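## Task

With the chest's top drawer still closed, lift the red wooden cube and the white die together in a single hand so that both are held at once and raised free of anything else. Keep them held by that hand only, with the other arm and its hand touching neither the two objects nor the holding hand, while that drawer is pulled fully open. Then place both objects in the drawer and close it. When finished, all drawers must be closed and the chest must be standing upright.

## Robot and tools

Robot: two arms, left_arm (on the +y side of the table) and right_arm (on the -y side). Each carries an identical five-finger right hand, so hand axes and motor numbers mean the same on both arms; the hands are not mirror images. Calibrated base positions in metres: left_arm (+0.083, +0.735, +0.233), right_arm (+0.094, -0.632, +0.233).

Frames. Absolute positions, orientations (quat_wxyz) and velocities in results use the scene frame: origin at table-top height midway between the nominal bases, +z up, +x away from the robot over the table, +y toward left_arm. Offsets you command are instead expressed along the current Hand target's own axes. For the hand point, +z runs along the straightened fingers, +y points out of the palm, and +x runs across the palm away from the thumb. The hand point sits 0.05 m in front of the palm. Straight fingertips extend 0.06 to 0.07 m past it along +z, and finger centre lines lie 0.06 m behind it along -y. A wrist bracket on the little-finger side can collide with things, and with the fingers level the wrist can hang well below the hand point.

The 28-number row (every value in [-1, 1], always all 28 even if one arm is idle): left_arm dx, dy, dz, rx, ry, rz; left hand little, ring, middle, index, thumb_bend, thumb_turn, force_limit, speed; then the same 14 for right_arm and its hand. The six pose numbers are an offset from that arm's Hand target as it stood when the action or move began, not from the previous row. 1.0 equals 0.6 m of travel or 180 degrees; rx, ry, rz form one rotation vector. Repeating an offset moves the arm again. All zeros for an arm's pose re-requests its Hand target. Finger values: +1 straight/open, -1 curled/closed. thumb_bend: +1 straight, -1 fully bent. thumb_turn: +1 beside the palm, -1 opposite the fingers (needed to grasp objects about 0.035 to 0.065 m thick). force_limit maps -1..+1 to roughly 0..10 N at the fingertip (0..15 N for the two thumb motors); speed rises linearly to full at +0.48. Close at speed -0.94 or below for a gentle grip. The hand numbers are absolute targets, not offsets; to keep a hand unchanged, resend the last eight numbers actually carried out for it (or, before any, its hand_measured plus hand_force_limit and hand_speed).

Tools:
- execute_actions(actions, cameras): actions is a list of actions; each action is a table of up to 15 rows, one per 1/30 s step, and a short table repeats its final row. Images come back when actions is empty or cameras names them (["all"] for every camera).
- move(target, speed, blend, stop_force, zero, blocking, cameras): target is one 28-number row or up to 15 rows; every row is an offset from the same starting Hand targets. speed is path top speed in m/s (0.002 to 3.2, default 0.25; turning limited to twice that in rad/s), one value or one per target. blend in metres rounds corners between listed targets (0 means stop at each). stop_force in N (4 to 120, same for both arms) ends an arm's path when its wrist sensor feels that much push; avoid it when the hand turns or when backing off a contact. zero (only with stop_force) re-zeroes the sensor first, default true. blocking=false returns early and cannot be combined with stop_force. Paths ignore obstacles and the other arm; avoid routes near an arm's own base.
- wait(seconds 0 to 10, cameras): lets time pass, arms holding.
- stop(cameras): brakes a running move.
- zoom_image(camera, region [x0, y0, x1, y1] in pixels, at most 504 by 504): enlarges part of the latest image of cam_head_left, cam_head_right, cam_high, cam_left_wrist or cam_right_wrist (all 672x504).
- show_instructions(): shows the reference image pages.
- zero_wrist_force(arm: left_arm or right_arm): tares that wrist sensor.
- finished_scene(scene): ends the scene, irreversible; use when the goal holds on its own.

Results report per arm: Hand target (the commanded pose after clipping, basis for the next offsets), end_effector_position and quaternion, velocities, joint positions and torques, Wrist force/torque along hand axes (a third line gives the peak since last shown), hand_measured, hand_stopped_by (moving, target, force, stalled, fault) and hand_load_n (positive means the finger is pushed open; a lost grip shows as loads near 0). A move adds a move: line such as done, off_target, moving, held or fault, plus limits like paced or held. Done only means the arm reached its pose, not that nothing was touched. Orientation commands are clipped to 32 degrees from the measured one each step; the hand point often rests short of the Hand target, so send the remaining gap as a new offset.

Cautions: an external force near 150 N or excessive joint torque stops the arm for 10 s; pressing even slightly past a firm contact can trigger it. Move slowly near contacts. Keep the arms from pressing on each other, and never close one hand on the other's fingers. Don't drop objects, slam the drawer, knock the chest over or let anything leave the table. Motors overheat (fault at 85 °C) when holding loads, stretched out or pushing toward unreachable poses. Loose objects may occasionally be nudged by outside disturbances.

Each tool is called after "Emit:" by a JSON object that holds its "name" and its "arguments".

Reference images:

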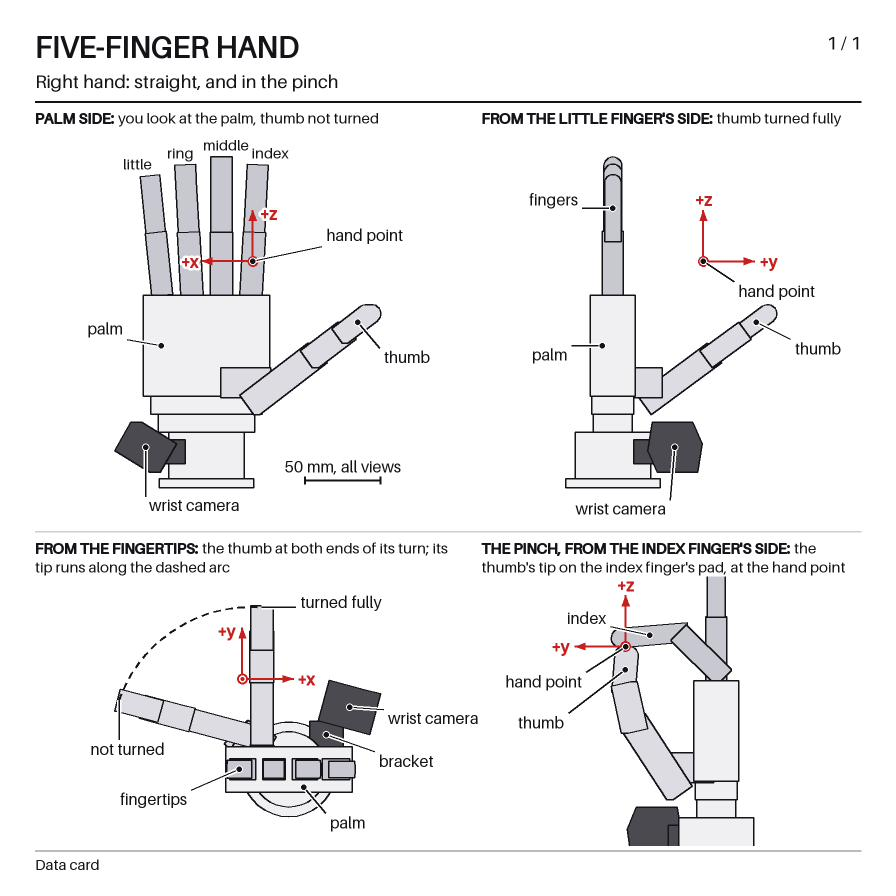

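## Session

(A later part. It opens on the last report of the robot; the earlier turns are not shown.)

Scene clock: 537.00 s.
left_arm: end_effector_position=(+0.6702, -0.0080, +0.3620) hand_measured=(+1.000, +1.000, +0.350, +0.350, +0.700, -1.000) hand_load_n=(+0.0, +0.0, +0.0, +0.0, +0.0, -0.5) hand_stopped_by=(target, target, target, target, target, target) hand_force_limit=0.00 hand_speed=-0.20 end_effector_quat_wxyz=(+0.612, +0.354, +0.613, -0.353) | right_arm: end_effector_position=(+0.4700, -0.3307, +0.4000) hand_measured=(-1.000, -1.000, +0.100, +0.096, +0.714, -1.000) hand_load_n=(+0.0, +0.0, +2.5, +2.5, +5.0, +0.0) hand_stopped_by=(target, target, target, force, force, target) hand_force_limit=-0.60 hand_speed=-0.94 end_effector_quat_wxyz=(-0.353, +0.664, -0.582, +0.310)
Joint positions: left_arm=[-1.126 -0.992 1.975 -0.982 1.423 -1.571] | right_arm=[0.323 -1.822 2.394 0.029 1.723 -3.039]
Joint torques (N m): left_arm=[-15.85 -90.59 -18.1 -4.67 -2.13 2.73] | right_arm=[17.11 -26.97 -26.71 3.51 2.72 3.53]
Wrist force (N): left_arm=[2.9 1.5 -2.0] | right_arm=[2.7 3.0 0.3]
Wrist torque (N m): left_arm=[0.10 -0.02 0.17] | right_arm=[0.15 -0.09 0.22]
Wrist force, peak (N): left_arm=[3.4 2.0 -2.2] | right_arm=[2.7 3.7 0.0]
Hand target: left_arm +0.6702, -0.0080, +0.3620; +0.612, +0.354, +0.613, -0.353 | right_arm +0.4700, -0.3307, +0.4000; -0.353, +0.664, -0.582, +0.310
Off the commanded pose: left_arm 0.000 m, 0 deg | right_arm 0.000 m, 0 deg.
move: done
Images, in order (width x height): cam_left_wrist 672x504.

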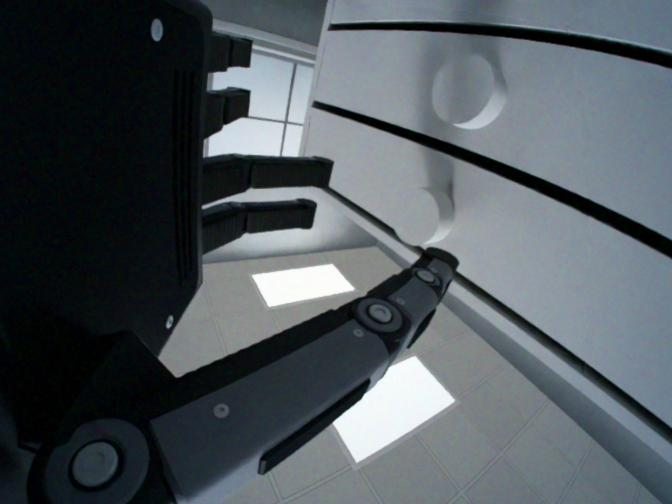

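Emit:
{"name": "move", "arguments": {"target": [0,0.0375,0.0217,0,0,0,1,1,0.35,0.35,0.7,-1,0,-0.2,0,0,0,0,0,0,-1,-1,0.1,-0.1,0.2,-1,-0.6,-0.94], "speed": 0.03, "stop_force": 5, "cameras": ["cam_left_wrist","cam_high"]}}

Scene clock: 552.20 s.
left_arm: end_effector_position=(+0.6962, -0.0080, +0.3619) hand_measured=(+1.000, +1.000, +0.350, +0.350, +0.700, -1.000) hand_load_n=(+0.0, +0.0, +0.0, +0.0, +0.0, +0.0) hand_stopped_by=(target, target, target, target, target, target) hand_force_limit=0.00 hand_speed=-0.20 end_effector_quat_wxyz=(+0.612, +0.354, +0.613, -0.353) | right_arm: end_effector_position=(+0.4700, -0.3307, +0.4000) hand_measured=(-1.000, -1.000, +0.100, +0.096, +0.714, -1.000) hand_load_n=(+0.0, +0.0, +2.5, +2.5, +5.0, -0.5) hand_stopped_by=(target, target, target, force, force, target) hand_force_limit=-0.60 hand_speed=-0.94 end_effector_quat_wxyz=(-0.353, +0.664, -0.582, +0.310)
Joint positions: left_arm=[-1.09 -0.976 1.942 -0.965 1.459 -1.571] | right_arm=[0.323 -1.822 2.394 0.029 1.723 -3.039]
Joint torques (N m): left_arm=[-20.04 -95.15 -19.43 -4.81 -1.83 2.38] | right_arm=[17.33 -11.45 -31.76 1.67 1.42 3.49]
Wrist force (N): left_arm=[2.6 1.8 -2.1] | right_arm=[2.8 3.4 0.4]
Wrist torque (N m): left_arm=[0.14 0.03 0.15] | right_arm=[0.20 -0.10 0.24]
Wrist force, peak (N): left_arm=[3.3 2.5 -1.7] | right_arm=[3.0 3.5 0.3]
Hand target: left_arm +0.6962, -0.0080, +0.3619; +0.612, +0.354, +0.613, -0.353 | right_arm +0.4700, -0.3307, +0.4000; -0.353, +0.664, -0.582, +0.310
Off the commanded pose: left_arm 0.000 m, 0 deg | right_arm 0.000 m, 0 deg.
move: done
Images, in order (width x height): cam_high 672x504, cam_left_wrist 672x504.

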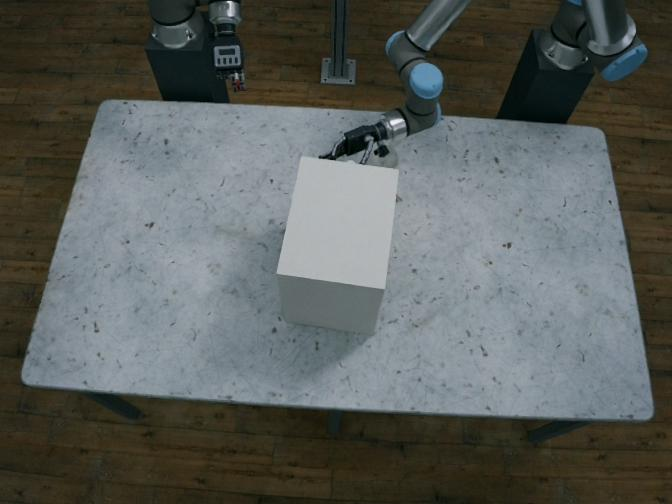

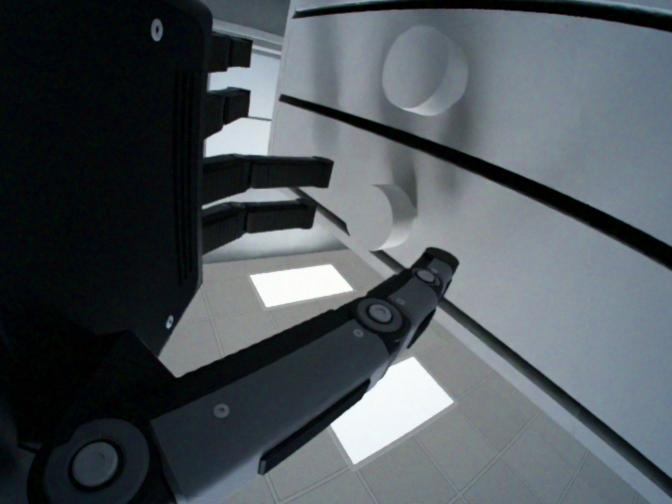

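Emit:
{"name": "move", "arguments": {"target": [0.0083,0.0018,0.0068,0,0,0,1,1,0.35,0.35,0.7,-1,0,-0.2,0,0,0,0,0,0,-1,-1,0.1,-0.1,0.2,-1,-0.6,-0.94], "speed": 0.02, "stop_force": 5, "cameras": ["cam_left_wrist"]}}

Scene clock: 568.10 s.
left_arm: end_effector_position=(+0.6992, -0.0110, +0.3570) hand_measured=(+1.000, +1.000, +0.350, +0.350, +0.700, -1.000) hand_load_n=(+0.0, +0.0, +0.0, +0.0, +0.0, +0.0) hand_stopped_by=(target, target, target, target, target, target) hand_force_limit=0.00 hand_speed=-0.20 end_effector_quat_wxyz=(+0.612, +0.354, +0.613, -0.353) | right_arm: end_effector_position=(+0.4700, -0.3307, +0.4000) hand_measured=(-1.000, -1.000, +0.100, +0.096, +0.714, -1.000) hand_load_n=(+0.0, +0.0, +2.5, +2.0, +5.0, -0.5) hand_stopped_by=(target, target, target, force, force, target) hand_force_limit=-0.60 hand_speed=-0.94 end_effector_quat_wxyz=(-0.353, +0.664, -0.582, +0.310)
Joint positions: left_arm=[-1.088 -0.964 1.934 -0.969 1.462 -1.571] | right_arm=[0.323 -1.822 2.394 0.029 1.723 -3.039]
Joint torques (N m): left_arm=[12.49 -93.9 -18.45 -1.38 -0.44 2.31] | right_arm=[17.36 -3.41 -36.61 0 0.31 3.33]
Wrist force (N): left_arm=[2.8 2.0 -1.8] | right_arm=[2.5 3.2 0.1]
Wrist torque (N m): left_arm=[0.15 -0.02 0.17] | right_arm=[0.19 -0.05 0.22]
Wrist force, peak (N): left_arm=[3.3 2.1 -1.9] | right_arm=[2.8 3.6 0.0]
Hand target: left_arm +0.6992, -0.0110, +0.3570; +0.612, +0.354, +0.613, -0.353 | right_arm +0.4700, -0.3307, +0.4000; -0.353, +0.664, -0.582, +0.310
Off the commanded pose: left_arm 0.000 m, 0 deg | right_arm 0.000 m, 0 deg.
move: done
Images, in order (width x height): cam_left_wrist 672x504.

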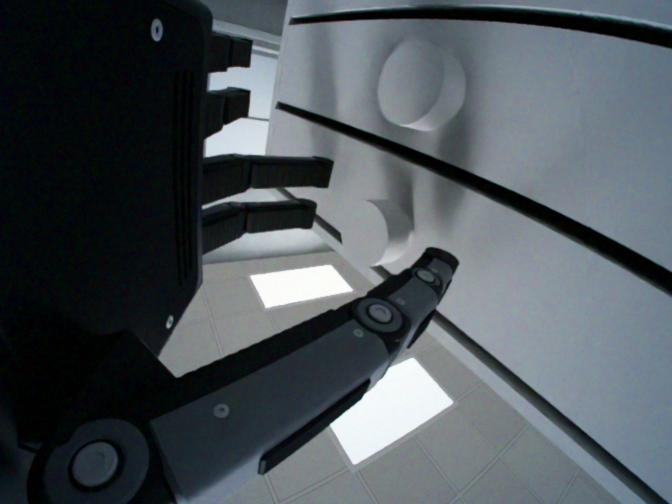

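Emit:
{"name": "move", "arguments": {"target": [[0,0,0,0,0,0,1,1,-0.45,-0.45,0.7,-1,-0.3,-0.88,0,0,0,0,0,0,-1,-1,0.1,-0.1,0.2,-1,-0.6,-0.94],[0,0,0,0,0,0,1,1,-0.45,-0.45,0,-1,0.1,-0.88,0,0,0,0,0,0,-1,-1,0.1,-0.1,0.2,-1,-0.6,-0.94]], "speed": 0.05, "cameras": ["cam_left_wrist"]}}

Scene clock: 579.27 s.
left_arm: end_effector_position=(+0.6992, -0.0110, +0.3570) hand_measured=(+1.000, +1.000, -0.138, -0.240, +0.568, -1.000) hand_load_n=(+0.5, +0.0, +6.0, +3.5, +9.0, +0.5) hand_stopped_by=(target, target, force, force, force, target) hand_force_limit=0.10 hand_speed=-0.88 end_effector_quat_wxyz=(+0.612, +0.354, +0.613, -0.353) | right_arm: end_effector_position=(+0.4700, -0.3307, +0.4000) hand_measured=(-1.000, -1.000, +0.100, +0.096, +0.714, -1.000) hand_load_n=(+0.0, +0.0, +2.5, +2.5, +5.0, +0.0) hand_stopped_by=(target, target, target, force, force, target) hand_force_limit=-0.60 hand_speed=-0.94 end_effector_quat_wxyz=(-0.353, +0.664, -0.582, +0.310)
Joint positions: left_arm=[-1.088 -0.964 1.934 -0.969 1.462 -1.571] | right_arm=[0.323 -1.822 2.394 0.029 1.723 -3.039]
Joint torques (N m): left_arm=[-2.53 -87.12 -20.99 -1.01 -0.42 1.45] | right_arm=[14.82 -2.91 -40.31 -1.15 -0.04 3.39]
Wrist force (N): left_arm=[2.3 1.2 1.7] | right_arm=[2.7 2.7 0.2]
Wrist torque (N m): left_arm=[0.21 -0.06 0.16] | right_arm=[0.11 -0.09 0.22]
Wrist force, peak (N): left_arm=[1.9 -2.8 4.9] | right_arm=[2.9 3.6 0.1]
Hand target: left_arm +0.6992, -0.0110, +0.3570; +0.612, +0.354, +0.613, -0.353 | right_arm +0.4700, -0.3307, +0.4000; -0.353, +0.664, -0.582, +0.310
Off the commanded pose: left_arm 0.000 m, 0 deg | right_arm 0.000 m, 0 deg.
move: done
Images, in order (width x height): cam_left_wrist 672x504.

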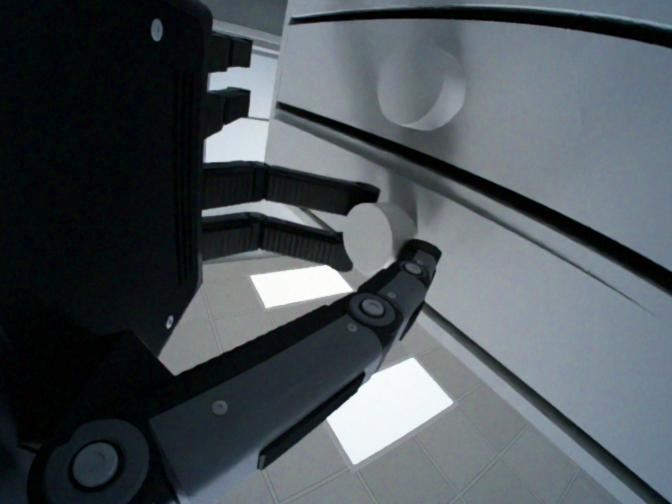

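Emit:
{"name": "move", "arguments": {"target": [0,-0.0552,-0.0373,0,0,0,1,1,-0.45,-0.45,0,-1,0.1,-0.88,0,0,0,0,0,0,-1,-1,0.1,-0.1,0.2,-1,-0.6,-0.94], "speed": 0.03, "stop_force": 9, "cameras": ["cam_left_wrist"]}}

Scene clock: 589.13 s.
left_arm: end_effector_position=(+0.6593, -0.0082, +0.3570) hand_measured=(+1.000, +1.000, -0.138, -0.240, +0.568, -1.000) hand_load_n=(+0.0, +0.0, +5.5, +3.0, +9.5, +0.0) hand_stopped_by=(target, target, force, force, force, target) hand_force_limit=0.10 hand_speed=-0.88 end_effector_quat_wxyz=(+0.612, +0.354, +0.613, -0.353) | right_arm: end_effector_position=(+0.4700, -0.3307, +0.4000) hand_measured=(-1.000, -1.000, +0.100, +0.096, +0.714, -1.000) hand_load_n=(+0.0, +0.0, +2.5, +2.0, +5.0, -0.5) hand_stopped_by=(target, target, target, force, force, target) hand_force_limit=-0.60 hand_speed=-0.94 end_effector_quat_wxyz=(-0.353, +0.664, -0.582, +0.310)
Joint positions: left_arm=[-1.142 -0.991 1.989 -0.997 1.407 -1.571] | right_arm=[0.323 -1.822 2.394 0.029 1.723 -3.039]
Joint torques (N m): left_arm=[20.75 -64.3 -32.96 0.2 1.91 -1.21] | right_arm=[16.74 -3.21 -39.99 -2.09 0.12 3.31]
Wrist force (N): left_arm=[3.1 0.6 -2.4] | right_arm=[2.4 3.2 -0.1]
Wrist torque (N m): left_arm=[0.09 -0.02 0.14] | right_arm=[0.20 -0.04 0.21]
Wrist force, peak (N): left_arm=[4.2 2.0 -2.3] | right_arm=[2.9 3.6 0.0]
Hand target: left_arm +0.6593, -0.0082, +0.3570; +0.612, +0.354, +0.613, -0.353 | right_arm +0.4700, -0.3307, +0.4000; -0.353, +0.664, -0.582, +0.310
Off the commanded pose: left_arm 0.000 m, 0 deg | right_arm 0.000 m, 0 deg.
move: done
Images, in order (width x height): cam_left_wrist 672x504.

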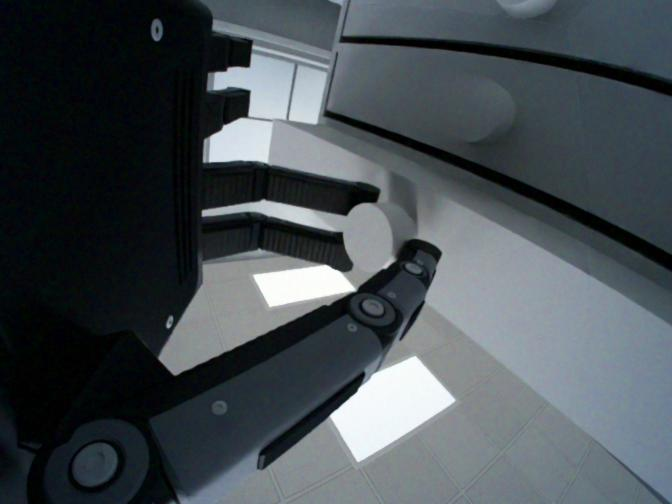

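Emit:
{"name": "move", "arguments": {"target": [0,-0.3037,-0.205,0,0,0,1,1,-0.45,-0.45,0,-1,0.1,-0.88,0,0,0,0,0,0,-1,-1,0.1,-0.1,0.2,-1,-0.6,-0.94], "speed": 0.045, "stop_force": 9, "cameras": ["cam_left_wrist","cam_head_left"]}}

Scene clock: 604.80 s.
left_arm: end_effector_position=(+0.4400, +0.0071, +0.3571) hand_measured=(+1.000, +1.000, -0.138, -0.240, +0.568, -1.000) hand_load_n=(+0.0, +0.0, +6.5, +3.0, +9.0, -1.5) hand_stopped_by=(target, target, force, force, force, target) hand_force_limit=0.10 hand_speed=-0.88 end_effector_quat_wxyz=(+0.612, +0.354, +0.613, -0.353) | right_arm: end_effector_position=(+0.4700, -0.3307, +0.4000) hand_measured=(-1.000, -1.000, +0.100, +0.096, +0.714, -1.000) hand_load_n=(+0.0, +0.0, +2.5, +2.0, +5.0, -0.5) hand_stopped_by=(target, target, target, force, force, target) hand_force_limit=-0.60 hand_speed=-0.94 end_effector_quat_wxyz=(-0.353, +0.664, -0.582, +0.310)
Joint positions: left_arm=[-1.508 -1.102 2.221 -1.118 1.041 -1.571] | right_arm=[0.323 -1.822 2.394 0.029 1.723 -3.039]
Joint torques (N m): left_arm=[20.36 -49.49 -30.18 0.26 2.37 -2.93] | right_arm=[15.62 -3.08 -40.08 -2.22 -0.16 3.11]
Wrist force (N): left_arm=[4.4 1.6 -2.8] | right_arm=[2.5 3.0 0.2]
Wrist torque (N m): left_arm=[0.12 0.03 0.19] | right_arm=[0.15 -0.05 0.21]
Wrist force, peak (N): left_arm=[4.9 2.8 -2.0] | right_arm=[3.0 3.5 -0.1]
Hand target: left_arm +0.4400, +0.0071, +0.3571; +0.612, +0.354, +0.613, -0.353 | right_arm +0.4700, -0.3307, +0.4000; -0.353, +0.664, -0.582, +0.310
Off the commanded pose: left_arm 0.000 m, 0 deg | right_arm 0.000 m, 0 deg.
move: done
Images, in order (width x height): cam_head_left 672x504, cam_left_wrist 672x504.

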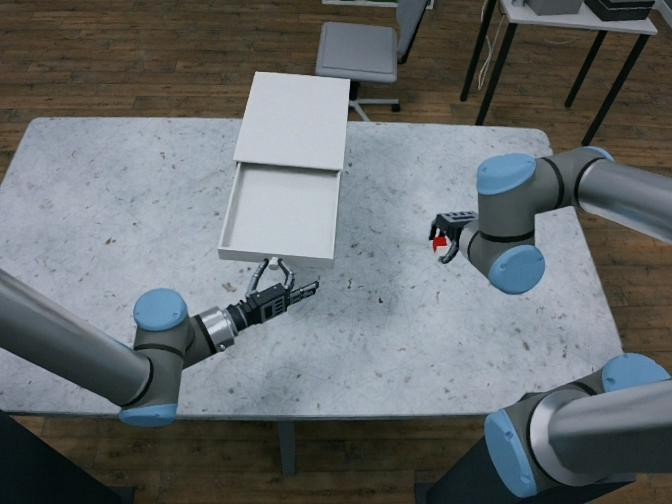

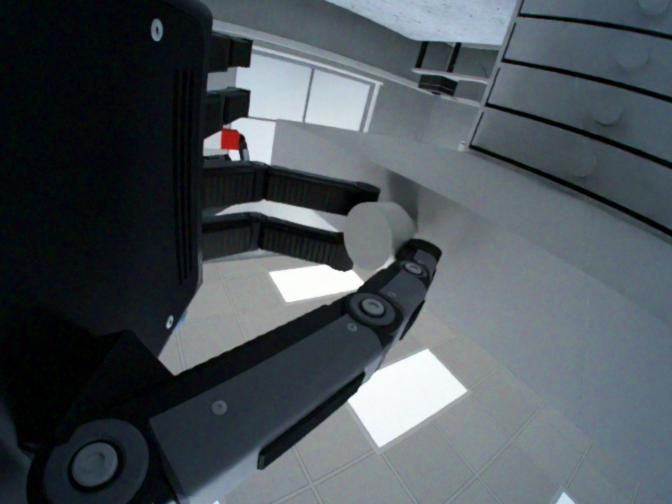

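Emit:
{"name": "move", "arguments": {"target": [[0,0,0,0,0,0,1,1,-0.45,-0.45,0,-1,0.1,-0.88,-0.1996,-0.1496,0.0727,0,-0.0864,-0.0582,-1,-1,0.1,-0.1,0.2,-1,-0.6,-0.94],[0,0,0,0,0,0,1,1,-0.45,-0.45,0,-1,0.1,-0.88,-0.5317,-0.2222,0.2103,0,-0.1727,-0.1165,-1,-1,0.1,-0.1,0.2,-1,-0.6,-0.94]], "speed": 0.17, "blend": [0.04, 0], "cameras": ["all"]}}

Scene clock: 658.03 s.
left_arm: end_effector_position=(+0.4400, +0.0071, +0.3571) hand_measured=(+1.000, +1.000, -0.138, -0.240, +0.568, -1.000) hand_load_n=(+0.0, +0.0, +7.0, +3.0, +9.0, -1.5) hand_stopped_by=(target, target, force, force, force, target) hand_force_limit=0.10 hand_speed=-0.88 end_effector_quat_wxyz=(+0.612, +0.354, +0.613, -0.353) | right_arm: end_effector_position=(+0.6055, +0.0091, +0.4396) hand_measured=(-1.000, -1.000, +0.100, +0.096, +0.714, -1.000) hand_load_n=(+0.0, +0.0, +2.5, +2.0, +5.0, -0.5) hand_stopped_by=(target, target, target, force, force, target) hand_force_limit=-0.60 hand_speed=-0.94 end_effector_quat_wxyz=(-0.433, +0.816, -0.337, +0.180)
Joint positions: left_arm=[-1.508 -1.102 2.221 -1.118 1.041 -1.571] | right_arm=[0.61 -1.294 1.777 0.119 1.419 -3.246]
Joint torques (N m): left_arm=[18.96 -51.81 -24.76 0.35 1.02 0.26] | right_arm=[-15.38 -49.14 -42.66 -2.85 1.42 3.41]
Wrist force (N): left_arm=[4.4 1.1 -2.8] | right_arm=[1.9 3.7 -0.2]
Wrist torque (N m): left_arm=[0.05 0.05 0.16] | right_arm=[0.24 0.04 0.29]
Wrist force, peak (N): left_arm=[5.0 1.3 -2.8] | right_arm=[3.7 4.2 -0.4]
Hand target: left_arm +0.4400, +0.0071, +0.3571; +0.612, +0.354, +0.613, -0.353 | right_arm +0.6057, +0.0092, +0.4397; -0.433, +0.816, -0.337, +0.180
Off the commanded pose: left_arm 0.000 m, 0 deg | right_arm 0.000 m, 0 deg.
move: done

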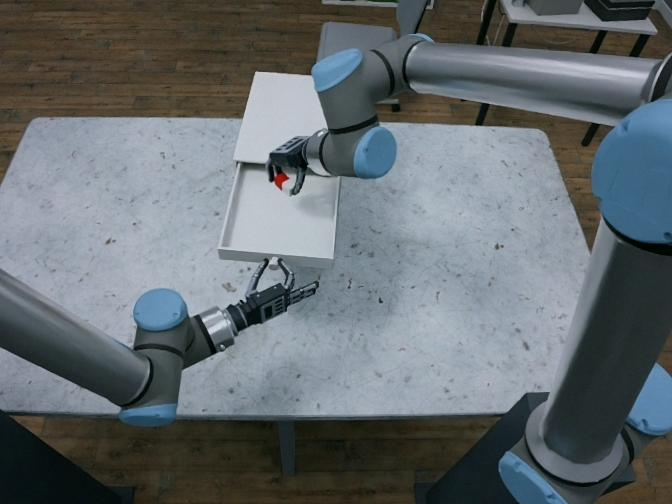

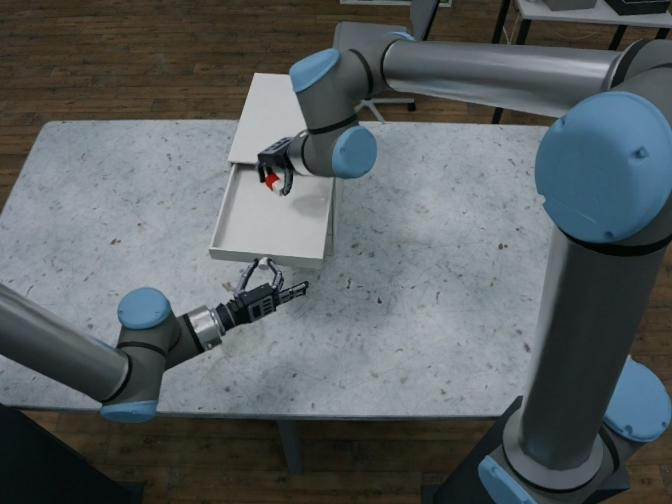

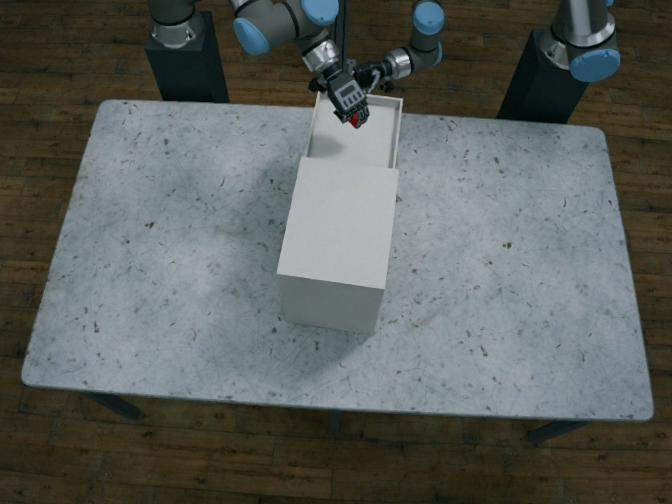

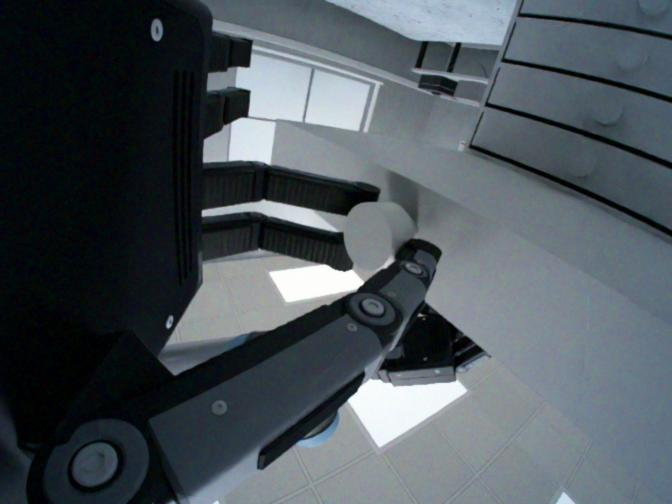

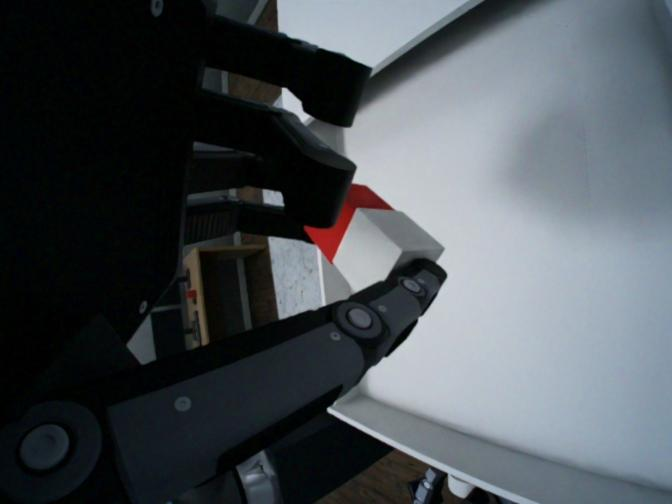

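Emit:
{"name": "move", "arguments": {"target": [0,0,0,0,0,0,1,1,-0.45,-0.45,0,-1,0.1,-0.88,0,0.0991,0.0668,0,0,0,-1,-1,0.1,-0.1,0.2,-1,-0.6,-0.94], "speed": 0.1, "stop_force": 8}}

Emit:
{"name": "move", "arguments": {"target": [0,0,0,0,0,0,1,1,-0.45,-0.45,0,-1,0.1,-0.88,0,0.0594,0.0401,0,0,0,-1,-1,0.1,-0.1,0.2,-1,-0.6,-0.94], "speed": 0.012, "stop_force": 4, "cameras": ["cam_right_wrist","cam_head_left"]}}

Scene clock: 686.90 s.
left_arm: end_effector_position=(+0.4400, +0.0071, +0.3571) hand_measured=(+1.000, +1.000, -0.138, -0.240, +0.568, -1.000) hand_load_n=(+0.0, +0.0, +7.0, +3.0, +9.0, -1.0) hand_stopped_by=(target, target, force, force, force, target) hand_force_limit=0.10 hand_speed=-0.88 end_effector_quat_wxyz=(+0.612, +0.354, +0.613, -0.353) | right_arm: end_effector_position=(+0.6057, +0.0091, +0.3680) hand_measured=(-1.000, -1.000, +0.100, +0.096, +0.714, -1.000) hand_load_n=(+0.0, +0.0, +2.0, +2.0, +5.0, -0.5) hand_stopped_by=(target, target, target, force, force, target) hand_force_limit=-0.60 hand_speed=-0.94 end_effector_quat_wxyz=(-0.433, +0.816, -0.338, +0.180)
Joint positions: left_arm=[-1.508 -1.102 2.221 -1.118 1.041 -1.571] | right_arm=[0.61 -1.231 1.838 -0.004 1.419 -3.246]
Joint torques (N m): left_arm=[19.3 -51.4 -23.25 0.8 0.68 -0.01] | right_arm=[-10.96 -79 -42.9 0.45 -0.92 -1.96]
Wrist force (N): left_arm=[4.3 1.3 -2.5] | right_arm=[1.7 3.6 -0.4]
Wrist torque (N m): left_arm=[0.06 0.05 0.17] | right_arm=[0.27 0.08 0.24]
Wrist force, peak (N): left_arm=[4.6 1.7 -3.0] | right_arm=[1.7 5.0 0.2]
Hand target: left_arm +0.4400, +0.0071, +0.3571; +0.612, +0.354, +0.613, -0.353 | right_arm +0.6057, +0.0091, +0.3680; -0.433, +0.816, -0.337, +0.180
Off the commanded pose: left_arm 0.000 m, 0 deg | right_arm 0.000 m, 0 deg.
move: done

Scene clock: 689.50 s.
left_arm: end_effector_position=(+0.4400, +0.0071, +0.3571) hand_measured=(+1.000, +1.000, -0.138, -0.240, +0.568, -1.000) hand_load_n=(+0.0, +0.0, +7.0, +2.5, +9.0, -2.0) hand_stopped_by=(target, target, force, force, force, target) hand_force_limit=0.10 hand_speed=-0.88 end_effector_quat_wxyz=(+0.612, +0.354, +0.613, -0.353) | right_arm: end_effector_position=(+0.6057, +0.0091, +0.3508) hand_measured=(-1.000, -1.000, +0.100, +0.096, +0.714, -1.000) hand_load_n=(+0.0, +0.0, +2.5, +1.5, +4.5, +0.0) hand_stopped_by=(target, target, target, force, force, target) hand_force_limit=-0.60 hand_speed=-0.94 end_effector_quat_wxyz=(-0.433, +0.816, -0.337, +0.180)
Joint positions: left_arm=[-1.508 -1.102 2.221 -1.118 1.041 -1.571] | right_arm=[0.61 -1.214 1.85 -0.034 1.419 -3.246]
Joint torques (N m): left_arm=[18.14 -51.5 -23.92 -1.46 0.53 -0.2] | right_arm=[-8.81 -78.89 -41.56 3.98 -1.26 -1.81]
Wrist force (N): left_arm=[4.2 1.3 -2.6] | right_arm=[1.8 3.6 -0.2]
Wrist torque (N m): left_arm=[0.08 0.06 0.15] | right_arm=[0.27 0.06 0.24]
Wrist force, peak (N): left_arm=[6.0 1.2 -2.7] | right_arm=[1.8 4.0 -0.5]
Hand target: left_arm +0.4400, +0.0071, +0.3571; +0.612, +0.354, +0.613, -0.353 | right_arm +0.6057, +0.0091, +0.3508; -0.433, +0.816, -0.337, +0.180 (not the last commanded pose)
Off the commanded pose: left_arm 0.000 m, 0 deg | right_arm 0.026 m, 0 deg.
move: contact (right_arm)
Images, in order (width x height): cam_head_left 672x504, cam_right_wrist 672x504.

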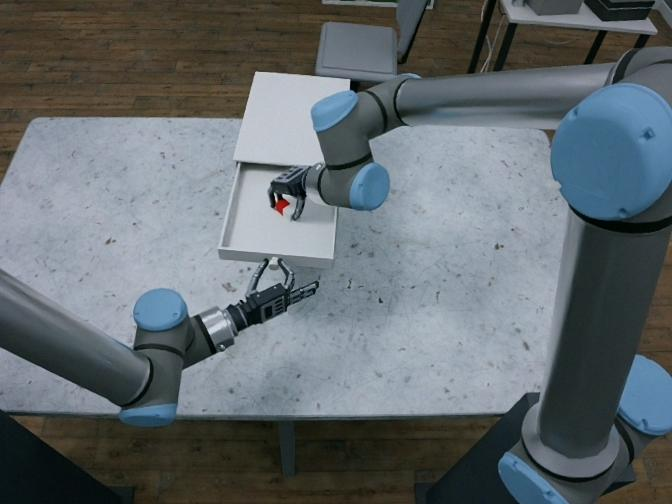

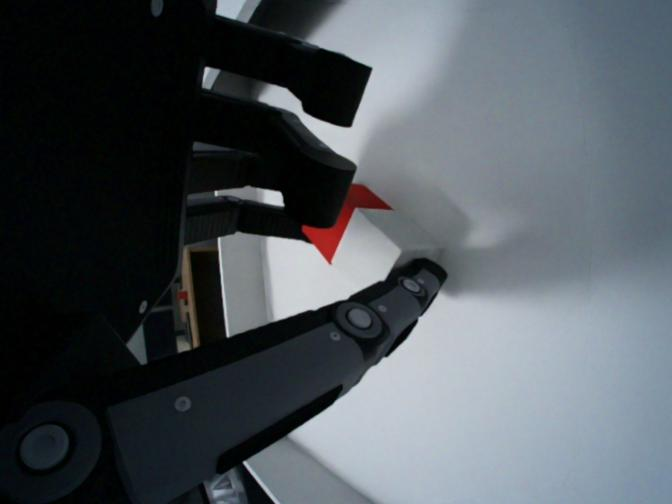

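Emit:
{"name": "move", "arguments": {"target": [0,0,0,0,0,0,1,1,-0.45,-0.45,0,-1,0.1,-0.88,0,0.0138,0.0093,0,0,0,-1,-1,0.1,-0.1,0.2,-1,-0.6,-0.94], "speed": 0.01, "stop_force": 4, "cameras": ["cam_right_wrist"]}}

Scene clock: 704.73 s.
left_arm: end_effector_position=(+0.4400, +0.0071, +0.3571) hand_measured=(+1.000, +1.000, -0.138, -0.240, +0.568, -1.000) hand_load_n=(+0.0, +0.0, +7.0, +2.5, +9.0, -2.0) hand_stopped_by=(target, target, force, force, force, target) hand_force_limit=0.10 hand_speed=-0.88 end_effector_quat_wxyz=(+0.612, +0.354, +0.613, -0.353) | right_arm: end_effector_position=(+0.6058, +0.0091, +0.3503) hand_measured=(-1.000, -1.000, +0.100, +0.096, +0.714, -1.000) hand_load_n=(+0.0, +0.0, +2.5, +1.5, +4.5, +0.0) hand_stopped_by=(target, target, target, force, force, target) hand_force_limit=-0.60 hand_speed=-0.94 end_effector_quat_wxyz=(-0.434, +0.816, -0.337, +0.180)
Joint positions: left_arm=[-1.508 -1.102 2.221 -1.118 1.041 -1.571] | right_arm=[0.61 -1.214 1.85 -0.035 1.419 -3.246]
Joint torques (N m): left_arm=[9.52 -53.65 -23.05 -2.57 0.65 0.09] | right_arm=[-9.76 -80.05 -41.39 3.98 -0.12 -1.2]
Wrist force (N): left_arm=[4.2 1.8 -2.6] | right_arm=[1.9 3.7 -0.5]
Wrist torque (N m): left_arm=[0.14 0.04 0.17] | right_arm=[0.31 0.06 0.25]
Wrist force, peak (N): left_arm=[6.0 1.8 -2.8] | right_arm=[1.9 4.0 -0.4]
Hand target: left_arm +0.4400, +0.0071, +0.3571; +0.612, +0.354, +0.613, -0.353 | right_arm +0.6058, +0.0091, +0.3503; -0.434, +0.816, -0.337, +0.180 (not the last commanded pose)
Off the commanded pose: left_arm 0.000 m, 0 deg | right_arm 0.010 m, 0 deg.
move: contact (right_arm)
Images, in order (width x height): cam_right_wrist 672x504.

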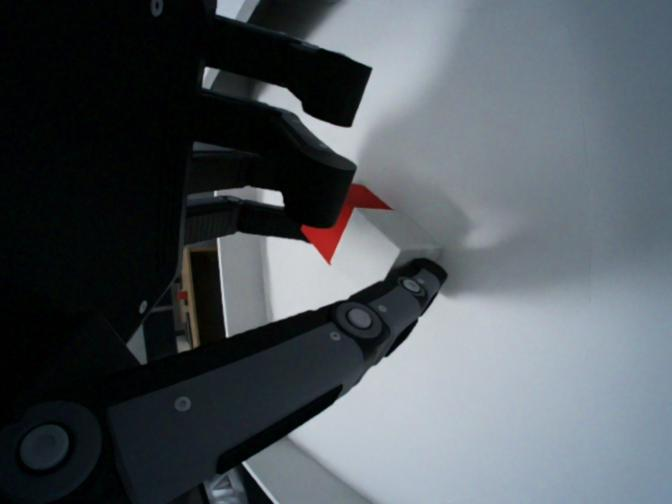

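Emit:
{"name": "move", "arguments": {"target": [[0,0,0,0,0,0,1,1,-0.45,-0.45,0,-1,0.1,-0.88,0,0,0,0,0,0,-1,-1,0.1,-0.1,1,-1,-0.6,-0.6],[0,0,0,0,0,0,1,1,-0.45,-0.45,0,-1,0.1,-0.88,0,0,0,0,0,0,-1,-1,0.5,0.5,1,-1,-0.6,-0.6],[0,0,0,0,0,0,1,1,-0.45,-0.45,0,-1,0.1,-0.88,0,-0.1796,-0.1211,0,0,0,-1,-1,0.5,0.5,1,-1,-0.6,-0.6]], "speed": [0.05, 0.05, 0.08], "cameras": ["cam_right_wrist","cam_head_left"]}}

Scene clock: 715.70 s.
left_arm: end_effector_position=(+0.4400, +0.0071, +0.3571) hand_measured=(+1.000, +1.000, -0.138, -0.240, +0.568, -1.000) hand_load_n=(+0.0, +0.0, +6.5, +2.5, +9.0, -2.0) hand_stopped_by=(target, target, force, force, force, target) hand_force_limit=0.10 hand_speed=-0.88 end_effector_quat_wxyz=(+0.612, +0.354, +0.613, -0.353) | right_arm: end_effector_position=(+0.6058, +0.0093, +0.4805) hand_measured=(-1.000, -1.000, +0.500, +0.500, +1.000, -1.000) hand_load_n=(+0.0, +0.0, +0.0, +0.0, +0.0, +0.0) hand_stopped_by=(target, target, target, target, target, target) hand_force_limit=-0.60 hand_speed=-0.60 end_effector_quat_wxyz=(-0.434, +0.816, -0.337, +0.180)
Joint positions: left_arm=[-1.508 -1.102 2.221 -1.118 1.041 -1.571] | right_arm=[0.61 -1.323 1.736 0.188 1.419 -3.246]
Joint torques (N m): left_arm=[3.97 -50.69 -21.42 -2.93 0.51 -0.29] | right_arm=[15.59 -40.99 -28.92 -2.83 2.45 2.81]
Wrist force (N): left_arm=[4.3 1.6 -2.5] | right_arm=[1.7 3.4 -0.2]
Wrist torque (N m): left_arm=[0.11 0.06 0.16] | right_arm=[0.20 0.04 0.27]
Wrist force, peak (N): left_arm=[4.8 1.5 -2.9] | right_arm=[1.9 4.3 0.1]
Hand target: left_arm +0.4400, +0.0071, +0.3571; +0.612, +0.354, +0.613, -0.353 | right_arm +0.6058, +0.0092, +0.4803; -0.434, +0.816, -0.337, +0.180
Off the commanded pose: left_arm 0.000 m, 0 deg | right_arm 0.000 m, 0 deg.
move: done
Images, in order (width x height): cam_head_left 672x504, cam_right_wrist 672x504.

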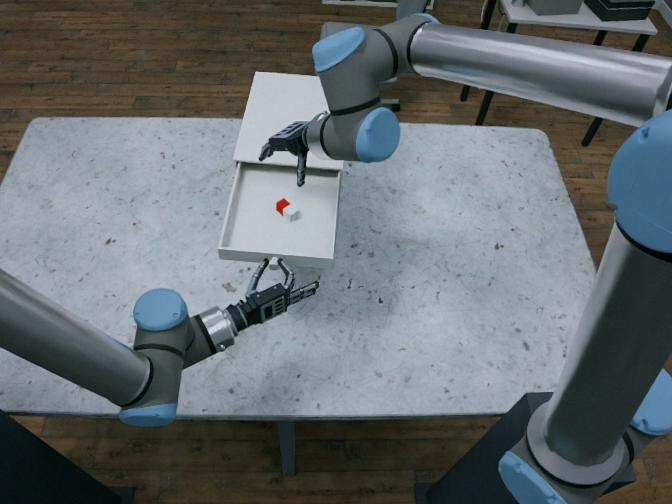

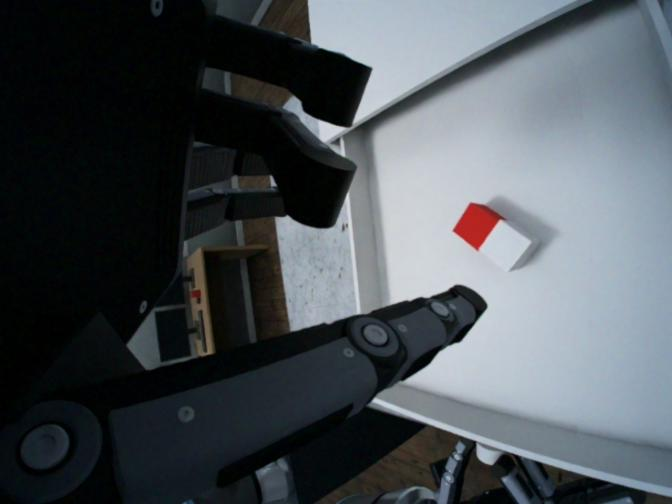

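Emit:
{"name": "move", "arguments": {"target": [0,0.3383,0.2284,0,0,0,1,1,-0.45,-0.45,0,-1,0.1,-0.88,0.1572,0.2537,-0.3761,0,0,0,-1,-1,0.5,0.5,1,-1,-0.6,-0.6], "speed": 0.08, "stop_force": 14, "cameras": ["cam_left_wrist","cam_head_left"]}}

Scene clock: 730.57 s.
left_arm: end_effector_position=(+0.6843, -0.0100, +0.3570) hand_measured=(+1.000, +1.000, -0.138, -0.240, +0.568, -1.000) hand_load_n=(+0.0, +0.0, +6.0, +2.5, +10.0, +0.0) hand_stopped_by=(target, target, force, force, force, target) hand_force_limit=0.10 hand_speed=-0.88 end_effector_quat_wxyz=(+0.612, +0.354, +0.613, -0.353) | right_arm: end_effector_position=(+0.4802, -0.2500, +0.4804) hand_measured=(-1.000, -1.000, +0.500, +0.500, +1.000, -1.000) hand_load_n=(+0.0, +0.0, +0.0, +0.0, +0.0, +0.5) hand_stopped_by=(target, target, target, target, target, target) hand_force_limit=-0.60 hand_speed=-0.60 end_effector_quat_wxyz=(-0.434, +0.816, -0.337, +0.180)
Joint positions: left_arm=[-1.108 -0.975 1.955 -0.979 1.442 -1.571] | right_arm=[0.189 -1.786 2.22 0.253 1.08 -3.511]
Joint torques (N m): left_arm=[-21.5 -88.49 -15.94 -3.77 -1.01 1.79] | right_arm=[11.08 0.16 -45.5 -2.53 -0.16 3.54]
Wrist force (N): left_arm=[-0.4 4.4 -0.9] | right_arm=[2.0 2.5 0.2]
Wrist torque (N m): left_arm=[0.20 0.00 0.20] | right_arm=[0.02 -0.01 0.16]
Wrist force, peak (N): left_arm=[4.7 0.7 -3.5] | right_arm=[1.9 3.7 -0.3]
Hand target: left_arm +0.6843, -0.0100, +0.3570; +0.612, +0.354, +0.613, -0.353 | right_arm +0.4801, -0.2500, +0.4804; -0.434, +0.816, -0.337, +0.180
Off the commanded pose: left_arm 0.000 m, 0 deg | right_arm 0.000 m, 0 deg.
move: done
Images, in order (width x height): cam_head_left 672x504, cam_left_wrist 672x504.

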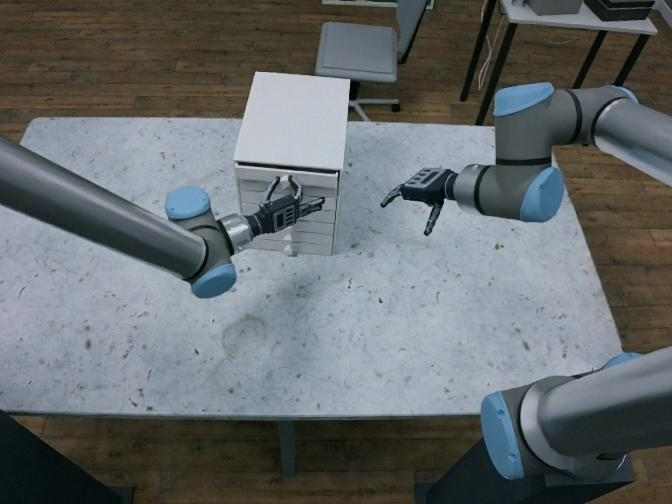

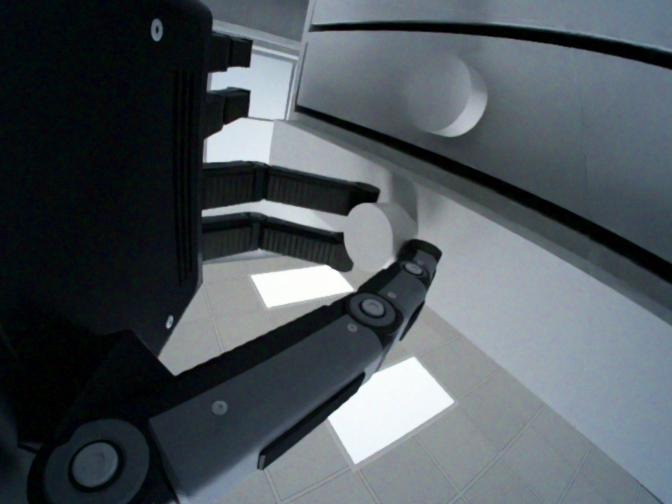

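Emit:
{"name": "move", "arguments": {"target": [0,0.0303,0.0205,0,0,0,1,1,-0.45,-0.45,0,-1,0.1,-0.88,0,0,0,0,0,0,-1,-1,0.5,0.5,1,-1,-0.6,-0.6], "speed": 0.02, "stop_force": 10, "cameras": ["cam_left_wrist"]}}

Scene clock: 737.57 s.
left_arm: end_effector_position=(+0.7052, -0.0114, +0.3570) hand_measured=(+1.000, +1.000, -0.138, -0.240, +0.566, -1.000) hand_load_n=(+0.0, +0.0, -0.5, +5.0, +2.0, +0.0) hand_stopped_by=(target, target, force, force, force, target) hand_force_limit=0.10 hand_speed=-0.88 end_effector_quat_wxyz=(+0.612, +0.354, +0.613, -0.353) | right_arm: end_effector_position=(+0.4801, -0.2500, +0.4804) hand_measured=(-1.000, -1.000, +0.500, +0.500, +1.000, -1.000) hand_load_n=(+0.0, +0.0, +0.0, +0.0, +0.0, +0.0) hand_stopped_by=(target, target, target, target, target, target) hand_force_limit=-0.60 hand_speed=-0.60 end_effector_quat_wxyz=(-0.434, +0.816, -0.337, +0.180)
Joint positions: left_arm=[-1.08 -0.96 1.925 -0.964 1.47 -1.571] | right_arm=[0.189 -1.786 2.22 0.253 1.08 -3.511]
Joint torques (N m): left_arm=[-11.04 -89.63 -17.42 -3.21 -3.09 0.91] | right_arm=[16.72 0.1 -45.28 -2.16 -0.66 3.45]
Wrist force (N): left_arm=[-1.5 -6.9 -2.0] | right_arm=[2.4 2.5 0.0]
Wrist torque (N m): left_arm=[0.29 0.02 0.02] | right_arm=[0.03 -0.05 0.18]
Wrist force, peak (N): left_arm=[-1.7 -16.0 -8.4] | right_arm=[2.4 2.9 0.2]
Hand target: left_arm +0.7052, -0.0114, +0.3570; +0.612, +0.354, +0.613, -0.353 (not the last commanded pose) | right_arm +0.4801, -0.2500, +0.4804; -0.434, +0.816, -0.337, +0.180
Off the commanded pose: left_arm 0.001 m, 0 deg | right_arm 0.000 m, 0 deg.
move: contact (left_arm)
Images, in order (width x height): cam_left_wrist 672x504.

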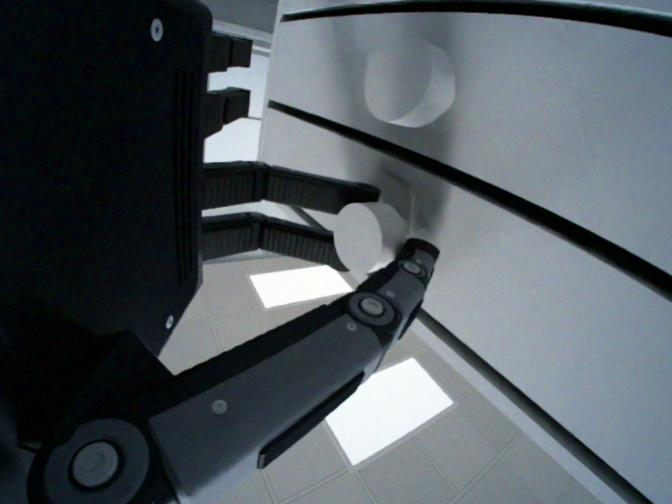

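Emit:
{"name": "move", "arguments": {"target": [[0,0,0,0,0,0,1,1,0.5,0.5,0.9,-1,0.1,-0.5,0,0,0,0,0,0,-1,-1,0.5,0.5,1,-1,-0.6,-0.6],[0,-0.0833,-0.0558,0,0,0,1,1,0.5,0.5,0.9,-1,0.1,-0.5,0,0,0,0,0,0,-1,-1,0.5,0.5,1,-1,-0.6,-0.6],[-0.05,-0.122,-0.4553,0,0,0,1,1,0.5,0.5,0.9,-1,0.1,-0.5,0,0,0,0,0,0,-1,-1,0.5,0.5,1,-1,-0.6,-0.6]], "speed": [0.04, 0.05, 0.2], "cameras": ["all"]}}

Scene clock: 752.13 s.
left_arm: end_effector_position=(+0.5051, +0.1883, +0.3873) hand_measured=(+1.000, +1.000, -0.064, +0.500, +0.894, -1.000) hand_load_n=(+0.0, +0.0, +0.0, +0.0, +0.0, -0.5) hand_stopped_by=(target, target, stalled, target, stalled, target) hand_force_limit=0.10 hand_speed=-0.50 end_effector_quat_wxyz=(+0.612, +0.354, +0.613, -0.353) | right_arm: end_effector_position=(+0.4801, -0.2500, +0.4804) hand_measured=(-1.000, -1.000, +0.500, +0.500, +1.000, -1.000) hand_load_n=(+0.0, +0.0, +0.0, +0.0, +0.0, +0.0) hand_stopped_by=(target, target, target, target, target, target) hand_force_limit=-0.60 hand_speed=-0.60 end_effector_quat_wxyz=(-0.434, +0.816, -0.337, +0.180)
Joint positions: left_arm=[-1.332 -1.302 2.481 -1.178 1.218 -1.571] | right_arm=[0.189 -1.786 2.22 0.253 1.08 -3.511]
Joint torques (N m): left_arm=[2.29 -55.65 -10.02 -0.05 1.3 -3.04] | right_arm=[16.69 1.37 -44.94 -1.96 -0.81 3.19]
Wrist force (N): left_arm=[3.4 2.0 -2.2] | right_arm=[2.1 2.5 0.4]
Wrist torque (N m): left_arm=[0.17 -0.08 0.24] | right_arm=[0.00 -0.03 0.16]
Wrist force, peak (N): left_arm=[0.0 -25.9 -19.2] | right_arm=[2.5 2.8 0.3]
Hand target: left_arm +0.5052, +0.1885, +0.3872; +0.612, +0.354, +0.613, -0.353 | right_arm +0.4801, -0.2500, +0.4804; -0.434, +0.816, -0.337, +0.180
Off the commanded pose: left_arm 0.000 m, 0 deg | right_arm 0.000 m, 0 deg.
move: done

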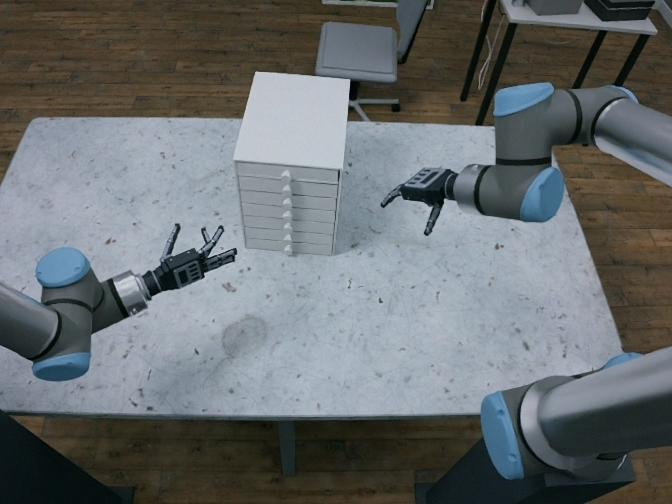

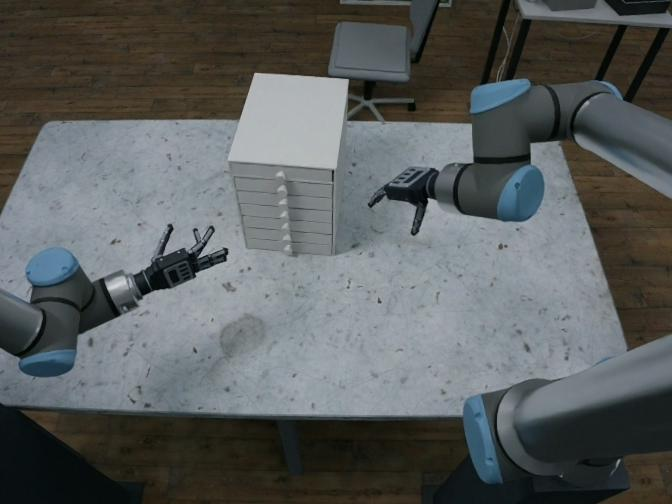

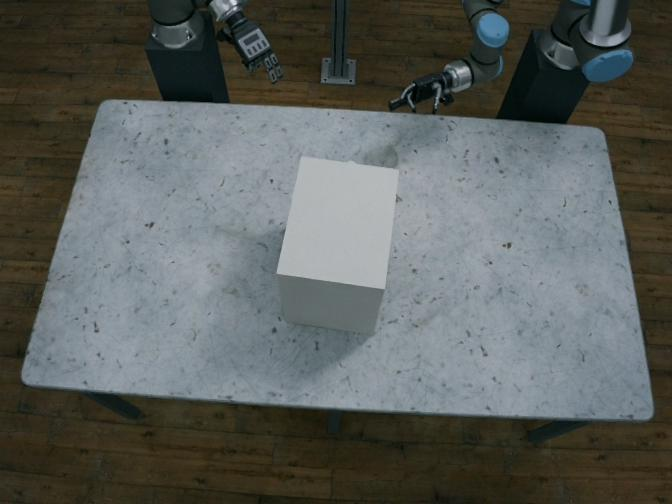

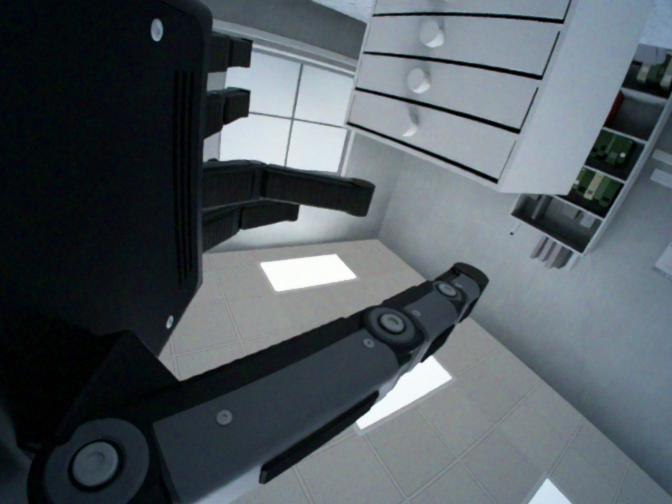

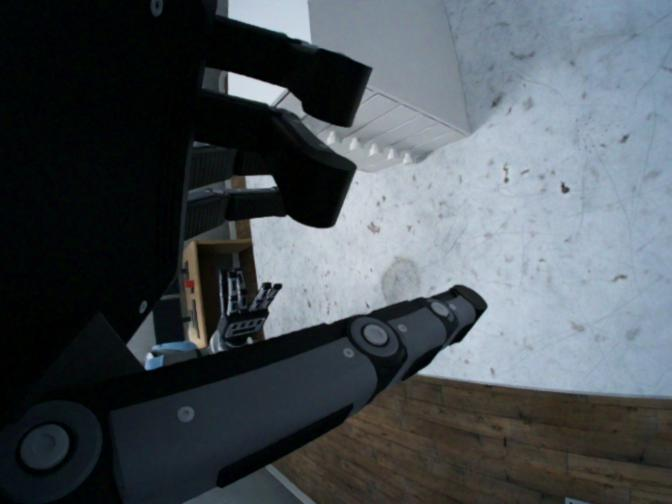

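Emit:
{"name": "zoom_image", "arguments": {"camera": "cam_left_wrist", "region": [330, 0, 610, 220]}}

Emit:
{"name": "zoom_image", "arguments": {"camera": "cam_head_left", "region": [220, 60, 360, 270]}}

Emit:
{"name": "zoom_image", "arguments": {"camera": "cam_high", "region": [260, 130, 420, 350]}}

Emit:
{"name": "zoom_image", "arguments": {"camera": "cam_right_wrist", "region": [260, 60, 480, 200]}}

Scaled by 1.800 from the camera's 672x504 image, which has a finer 960x720 frame.

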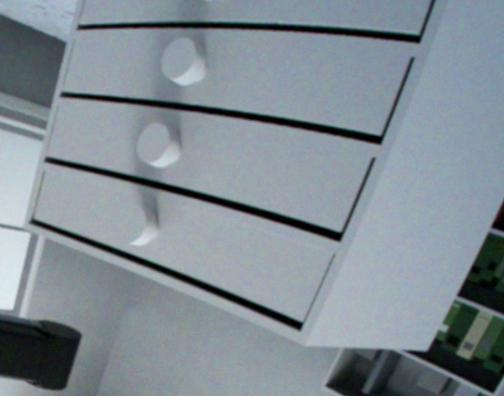

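Scaled by 2.400.

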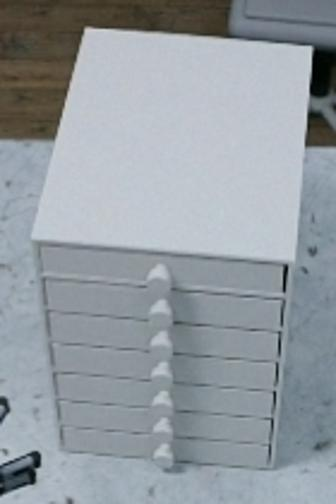

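Scaled by 2.291.

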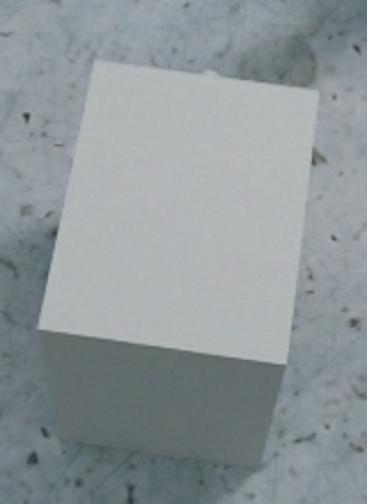

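Scaled by 2.291 from the camera's 672x504 image, which has a finer 960x720 frame.

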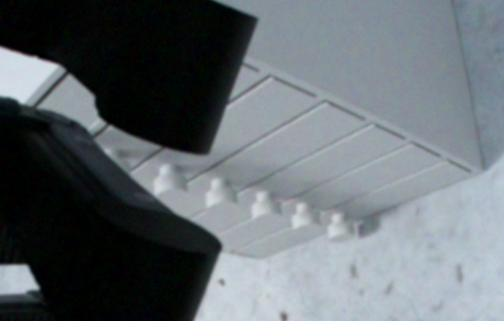

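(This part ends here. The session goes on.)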